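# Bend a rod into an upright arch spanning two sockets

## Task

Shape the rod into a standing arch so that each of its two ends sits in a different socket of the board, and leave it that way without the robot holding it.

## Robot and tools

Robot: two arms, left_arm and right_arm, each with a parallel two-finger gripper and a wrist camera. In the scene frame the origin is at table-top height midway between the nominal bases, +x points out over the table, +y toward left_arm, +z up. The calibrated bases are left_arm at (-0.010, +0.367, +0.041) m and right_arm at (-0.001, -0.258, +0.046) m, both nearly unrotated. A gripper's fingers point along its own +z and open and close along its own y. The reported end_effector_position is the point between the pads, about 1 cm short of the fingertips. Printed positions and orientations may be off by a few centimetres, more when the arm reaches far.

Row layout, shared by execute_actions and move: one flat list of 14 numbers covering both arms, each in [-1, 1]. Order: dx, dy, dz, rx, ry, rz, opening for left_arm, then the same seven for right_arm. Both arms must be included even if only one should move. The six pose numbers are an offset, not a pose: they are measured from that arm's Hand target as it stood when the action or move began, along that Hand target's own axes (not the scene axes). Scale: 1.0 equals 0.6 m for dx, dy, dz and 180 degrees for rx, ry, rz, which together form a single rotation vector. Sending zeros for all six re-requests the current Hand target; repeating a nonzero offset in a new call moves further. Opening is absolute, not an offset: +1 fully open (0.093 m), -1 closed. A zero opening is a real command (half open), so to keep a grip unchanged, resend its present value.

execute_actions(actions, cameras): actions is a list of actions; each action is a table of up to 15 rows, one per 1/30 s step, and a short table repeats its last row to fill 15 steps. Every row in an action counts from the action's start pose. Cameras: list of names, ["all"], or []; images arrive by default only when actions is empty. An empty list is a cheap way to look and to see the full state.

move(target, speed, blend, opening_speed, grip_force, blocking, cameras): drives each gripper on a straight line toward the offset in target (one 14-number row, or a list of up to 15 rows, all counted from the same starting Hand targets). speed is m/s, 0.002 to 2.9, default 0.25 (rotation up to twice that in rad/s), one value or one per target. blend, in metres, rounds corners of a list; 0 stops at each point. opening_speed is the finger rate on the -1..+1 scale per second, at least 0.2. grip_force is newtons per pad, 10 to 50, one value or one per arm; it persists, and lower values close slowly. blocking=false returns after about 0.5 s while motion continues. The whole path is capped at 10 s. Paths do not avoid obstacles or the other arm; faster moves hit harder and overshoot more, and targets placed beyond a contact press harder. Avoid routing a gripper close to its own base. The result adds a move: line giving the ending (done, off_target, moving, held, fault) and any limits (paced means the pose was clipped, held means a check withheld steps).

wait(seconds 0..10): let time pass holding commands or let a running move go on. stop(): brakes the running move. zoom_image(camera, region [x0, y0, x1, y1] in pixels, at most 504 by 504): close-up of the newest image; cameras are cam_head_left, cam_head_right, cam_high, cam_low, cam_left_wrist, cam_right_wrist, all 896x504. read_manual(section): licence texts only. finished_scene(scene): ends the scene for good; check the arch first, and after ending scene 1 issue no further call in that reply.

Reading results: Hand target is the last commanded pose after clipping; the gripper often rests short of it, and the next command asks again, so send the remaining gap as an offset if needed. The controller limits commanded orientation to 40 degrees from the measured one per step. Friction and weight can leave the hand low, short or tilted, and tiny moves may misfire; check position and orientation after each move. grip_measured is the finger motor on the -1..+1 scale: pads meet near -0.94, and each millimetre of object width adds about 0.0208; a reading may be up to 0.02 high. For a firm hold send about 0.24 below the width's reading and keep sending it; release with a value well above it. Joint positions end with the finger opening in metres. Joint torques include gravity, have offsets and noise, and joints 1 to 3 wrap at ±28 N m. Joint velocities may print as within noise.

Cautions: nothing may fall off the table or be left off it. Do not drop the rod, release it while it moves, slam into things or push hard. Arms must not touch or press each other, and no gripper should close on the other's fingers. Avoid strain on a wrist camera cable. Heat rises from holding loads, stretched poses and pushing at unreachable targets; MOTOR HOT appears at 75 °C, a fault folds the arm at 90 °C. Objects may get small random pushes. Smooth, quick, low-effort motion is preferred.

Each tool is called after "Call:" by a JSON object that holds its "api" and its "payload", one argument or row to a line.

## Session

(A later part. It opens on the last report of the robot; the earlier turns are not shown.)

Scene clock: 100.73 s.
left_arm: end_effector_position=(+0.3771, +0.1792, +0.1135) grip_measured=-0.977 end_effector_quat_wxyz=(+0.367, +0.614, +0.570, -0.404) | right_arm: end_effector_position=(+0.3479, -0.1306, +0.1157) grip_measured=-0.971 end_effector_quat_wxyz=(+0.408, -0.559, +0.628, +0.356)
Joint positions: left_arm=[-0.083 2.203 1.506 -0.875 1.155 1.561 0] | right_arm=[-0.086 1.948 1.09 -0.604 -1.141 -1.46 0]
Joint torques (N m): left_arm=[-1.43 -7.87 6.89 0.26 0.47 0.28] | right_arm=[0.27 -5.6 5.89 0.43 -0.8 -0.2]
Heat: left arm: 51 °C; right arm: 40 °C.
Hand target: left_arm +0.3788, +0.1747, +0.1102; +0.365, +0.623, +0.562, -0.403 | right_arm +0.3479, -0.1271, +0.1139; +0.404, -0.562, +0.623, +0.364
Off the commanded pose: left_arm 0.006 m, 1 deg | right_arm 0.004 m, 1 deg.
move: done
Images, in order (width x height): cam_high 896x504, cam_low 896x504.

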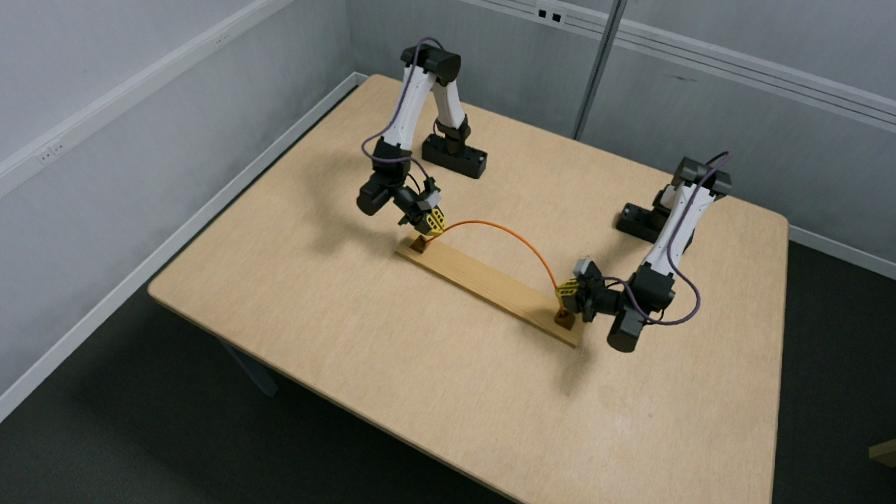

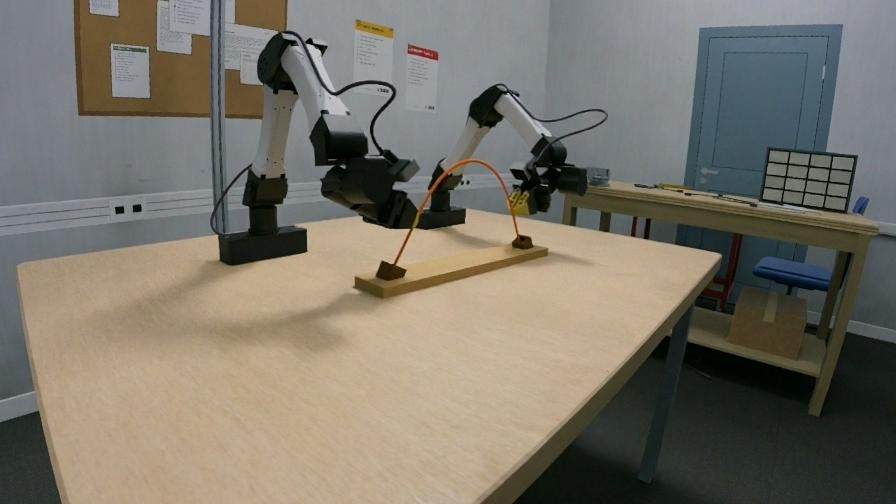

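Call:
{"api": "move", "payload": {
  "target": [0,0,0,0,0,0,-0.4,0,0,0,0,0,0,-0.4],
  "opening_speed": 0.4,
  "cameras": ["cam_low","cam_left_wrist","cam_right_wrist"]
}}

Call:
{"api": "zoom_image", "payload": {
  "camera": "cam_low",
  "region": [340, 130, 580, 310]
}}

Scene clock: 109.20 s.
left_arm: end_effector_position=(+0.3742, +0.1765, +0.1064) grip_measured=-0.402 end_effector_quat_wxyz=(+0.357, +0.614, +0.572, -0.410) | right_arm: end_effector_position=(+0.3458, -0.1305, +0.1100) grip_measured=-0.402 end_effector_quat_wxyz=(+0.401, -0.555, +0.632, +0.364)
Joint positions: left_arm=[-0.092 2.22 1.506 -0.88 1.149 1.563 0.026] | right_arm=[-0.086 1.966 1.09 -0.612 -1.142 -1.463 0.026]
Joint torques (N m): left_arm=[-0.65 -9.2 6.95 0.25 0.52 0.29] | right_arm=[0.29 -6.95 5.91 0.48 -0.8 -0.2]
Heat: left arm: 51 °C; right arm: 40 °C.
Hand target: left_arm +0.3788, +0.1748, +0.1101; +0.365, +0.623, +0.563, -0.403 | right_arm +0.3479, -0.1271, +0.1139; +0.404, -0.562, +0.623, +0.364
Off the commanded pose: left_arm 0.006 m, 2 deg | right_arm 0.006 m, 1 deg.
move: done
Images, in order (width x height): cam_low 896x504, cam_left_wrist 896x504, cam_right_wrist 896x504.

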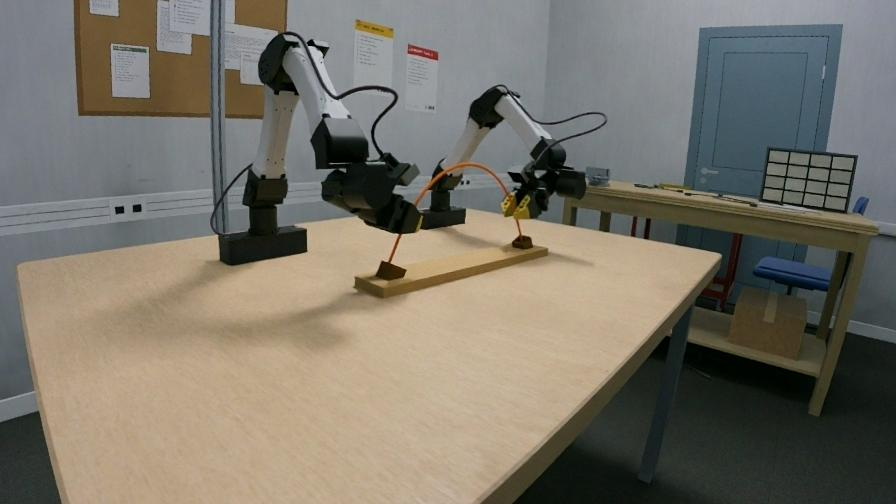

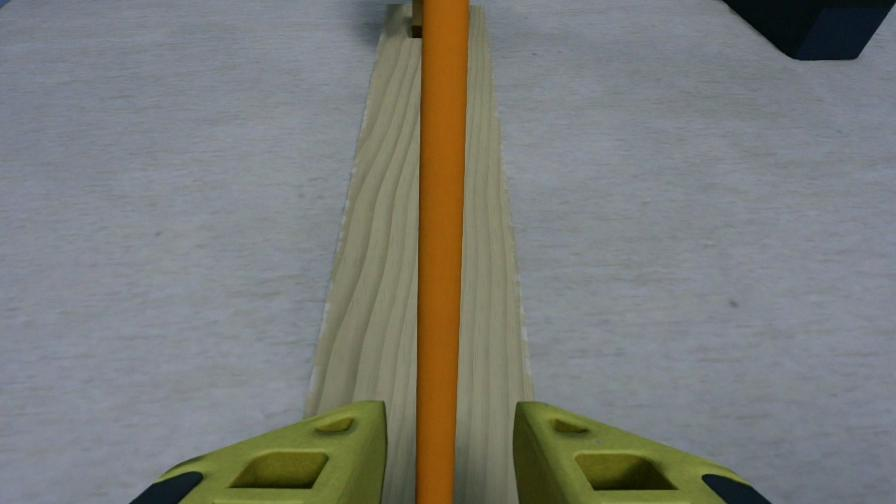

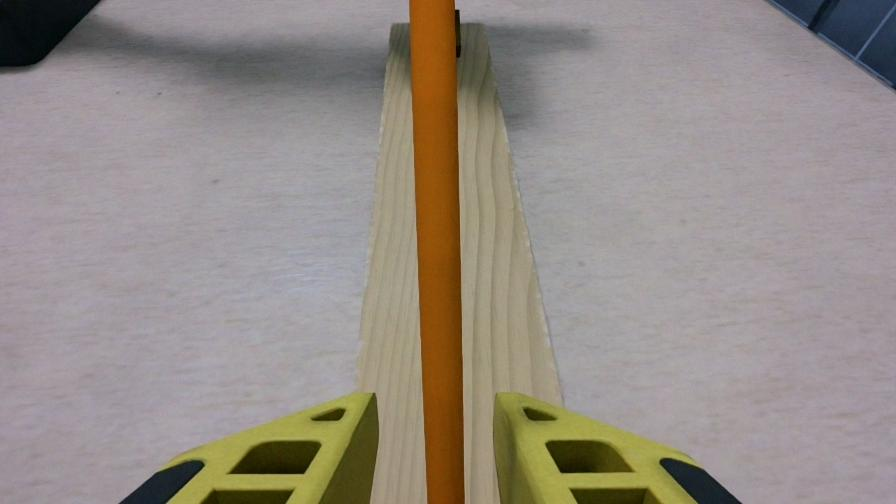

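Scaled by 2.100 from the camera's 896x504 image, which has a finer 1280x720 frame.

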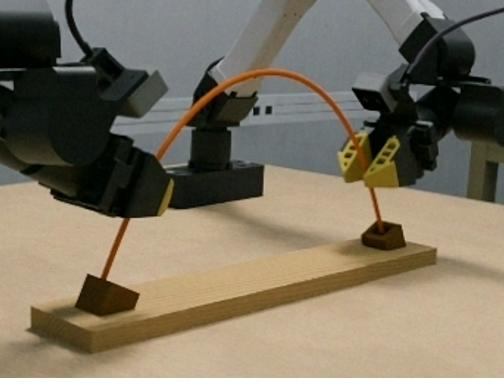

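Good; retreat.

Call:
{"api": "move", "payload": {
  "target": [0,0,-0.15,0,0,0,-0.1,0,0,-0.15,0,0,0,-0.1],
  "speed": 0.2,
  "cameras": ["cam_low","cam_left_wrist","cam_right_wrist"]
}}

Scene clock: 119.97 s.
left_arm: end_effector_position=(+0.3828, +0.2574, +0.1435) grip_measured=-0.102 end_effector_quat_wxyz=(+0.359, +0.614, +0.572, -0.409) | right_arm: end_effector_position=(+0.3355, -0.2086, +0.1457) grip_measured=-0.102 end_effector_quat_wxyz=(+0.401, -0.556, +0.629, +0.367)
Joint positions: left_arm=[0.108 2.317 1.802 -1.487 1.105 2.018 0.04] | right_arm=[-0.324 2.049 1.348 -1.299 -1.105 -2.028 0.04]
Joint torques (N m): left_arm=[-0.66 -9.2 7.41 -0.56 0.46 0.27] | right_arm=[-0.23 -7.1 6.58 -0.52 -0.68 -0.2]
Heat: left arm: 51 °C; right arm: 42 °C.
Hand target: left_arm +0.3871, +0.2565, +0.1470; +0.365, +0.623, +0.562, -0.403 | right_arm +0.3394, -0.2088, +0.1505; +0.404, -0.562, +0.623, +0.365
Off the commanded pose: left_arm 0.006 m, 2 deg | right_arm 0.006 m, 1 deg.
move: done
Images, in order (width x height): cam_low 896x504, cam_left_wrist 896x504, cam_right_wrist 896x504.

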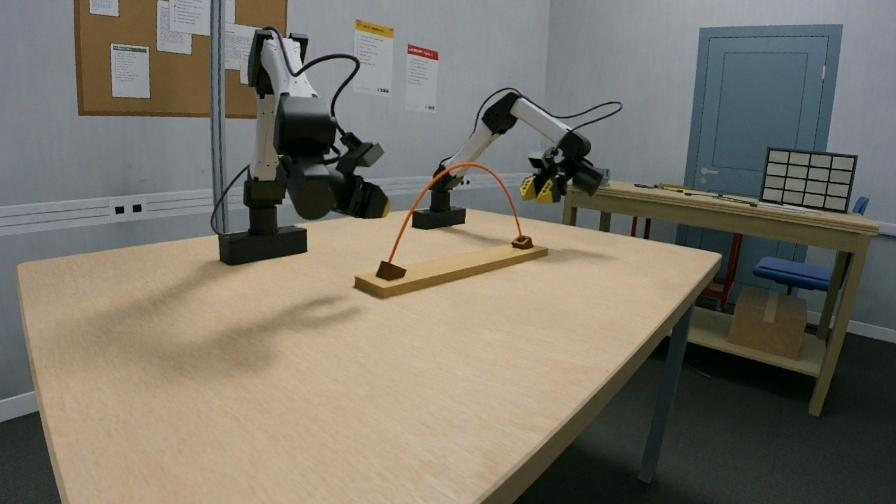

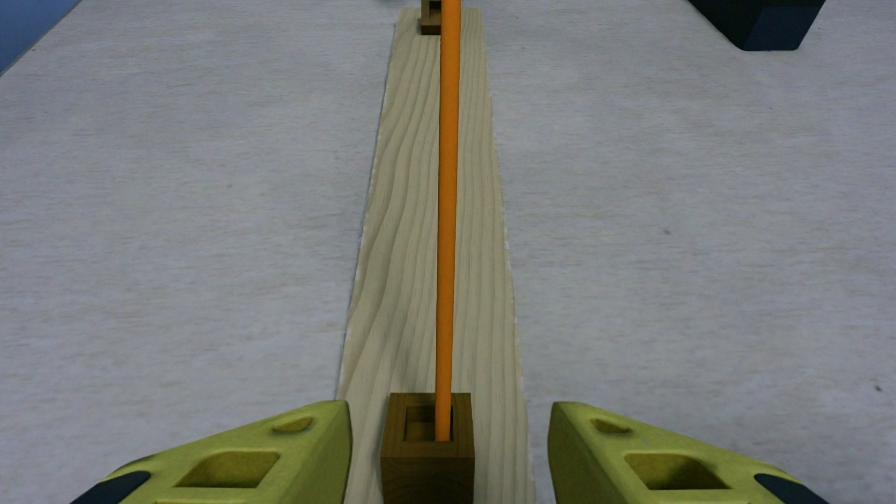

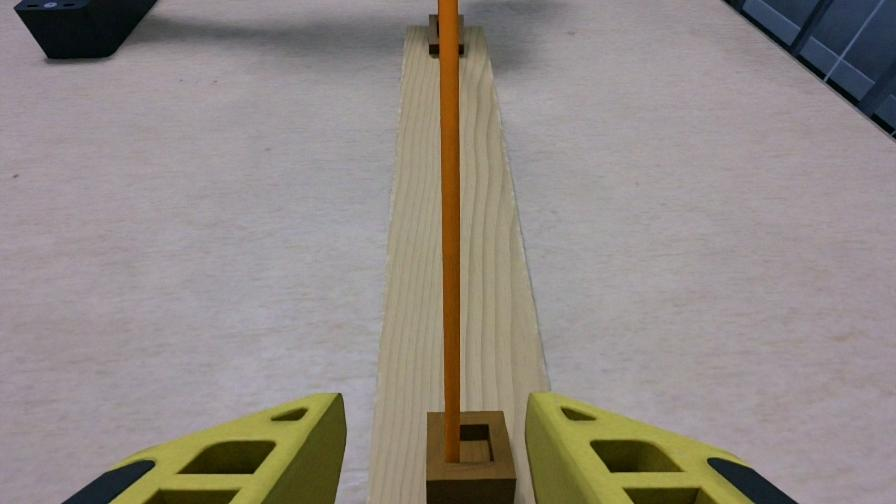

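Both ends in, upright.

Call:
{"api": "finished_scene", "payload": {
  "scene": 2
}}

The scene is finished: the task was done.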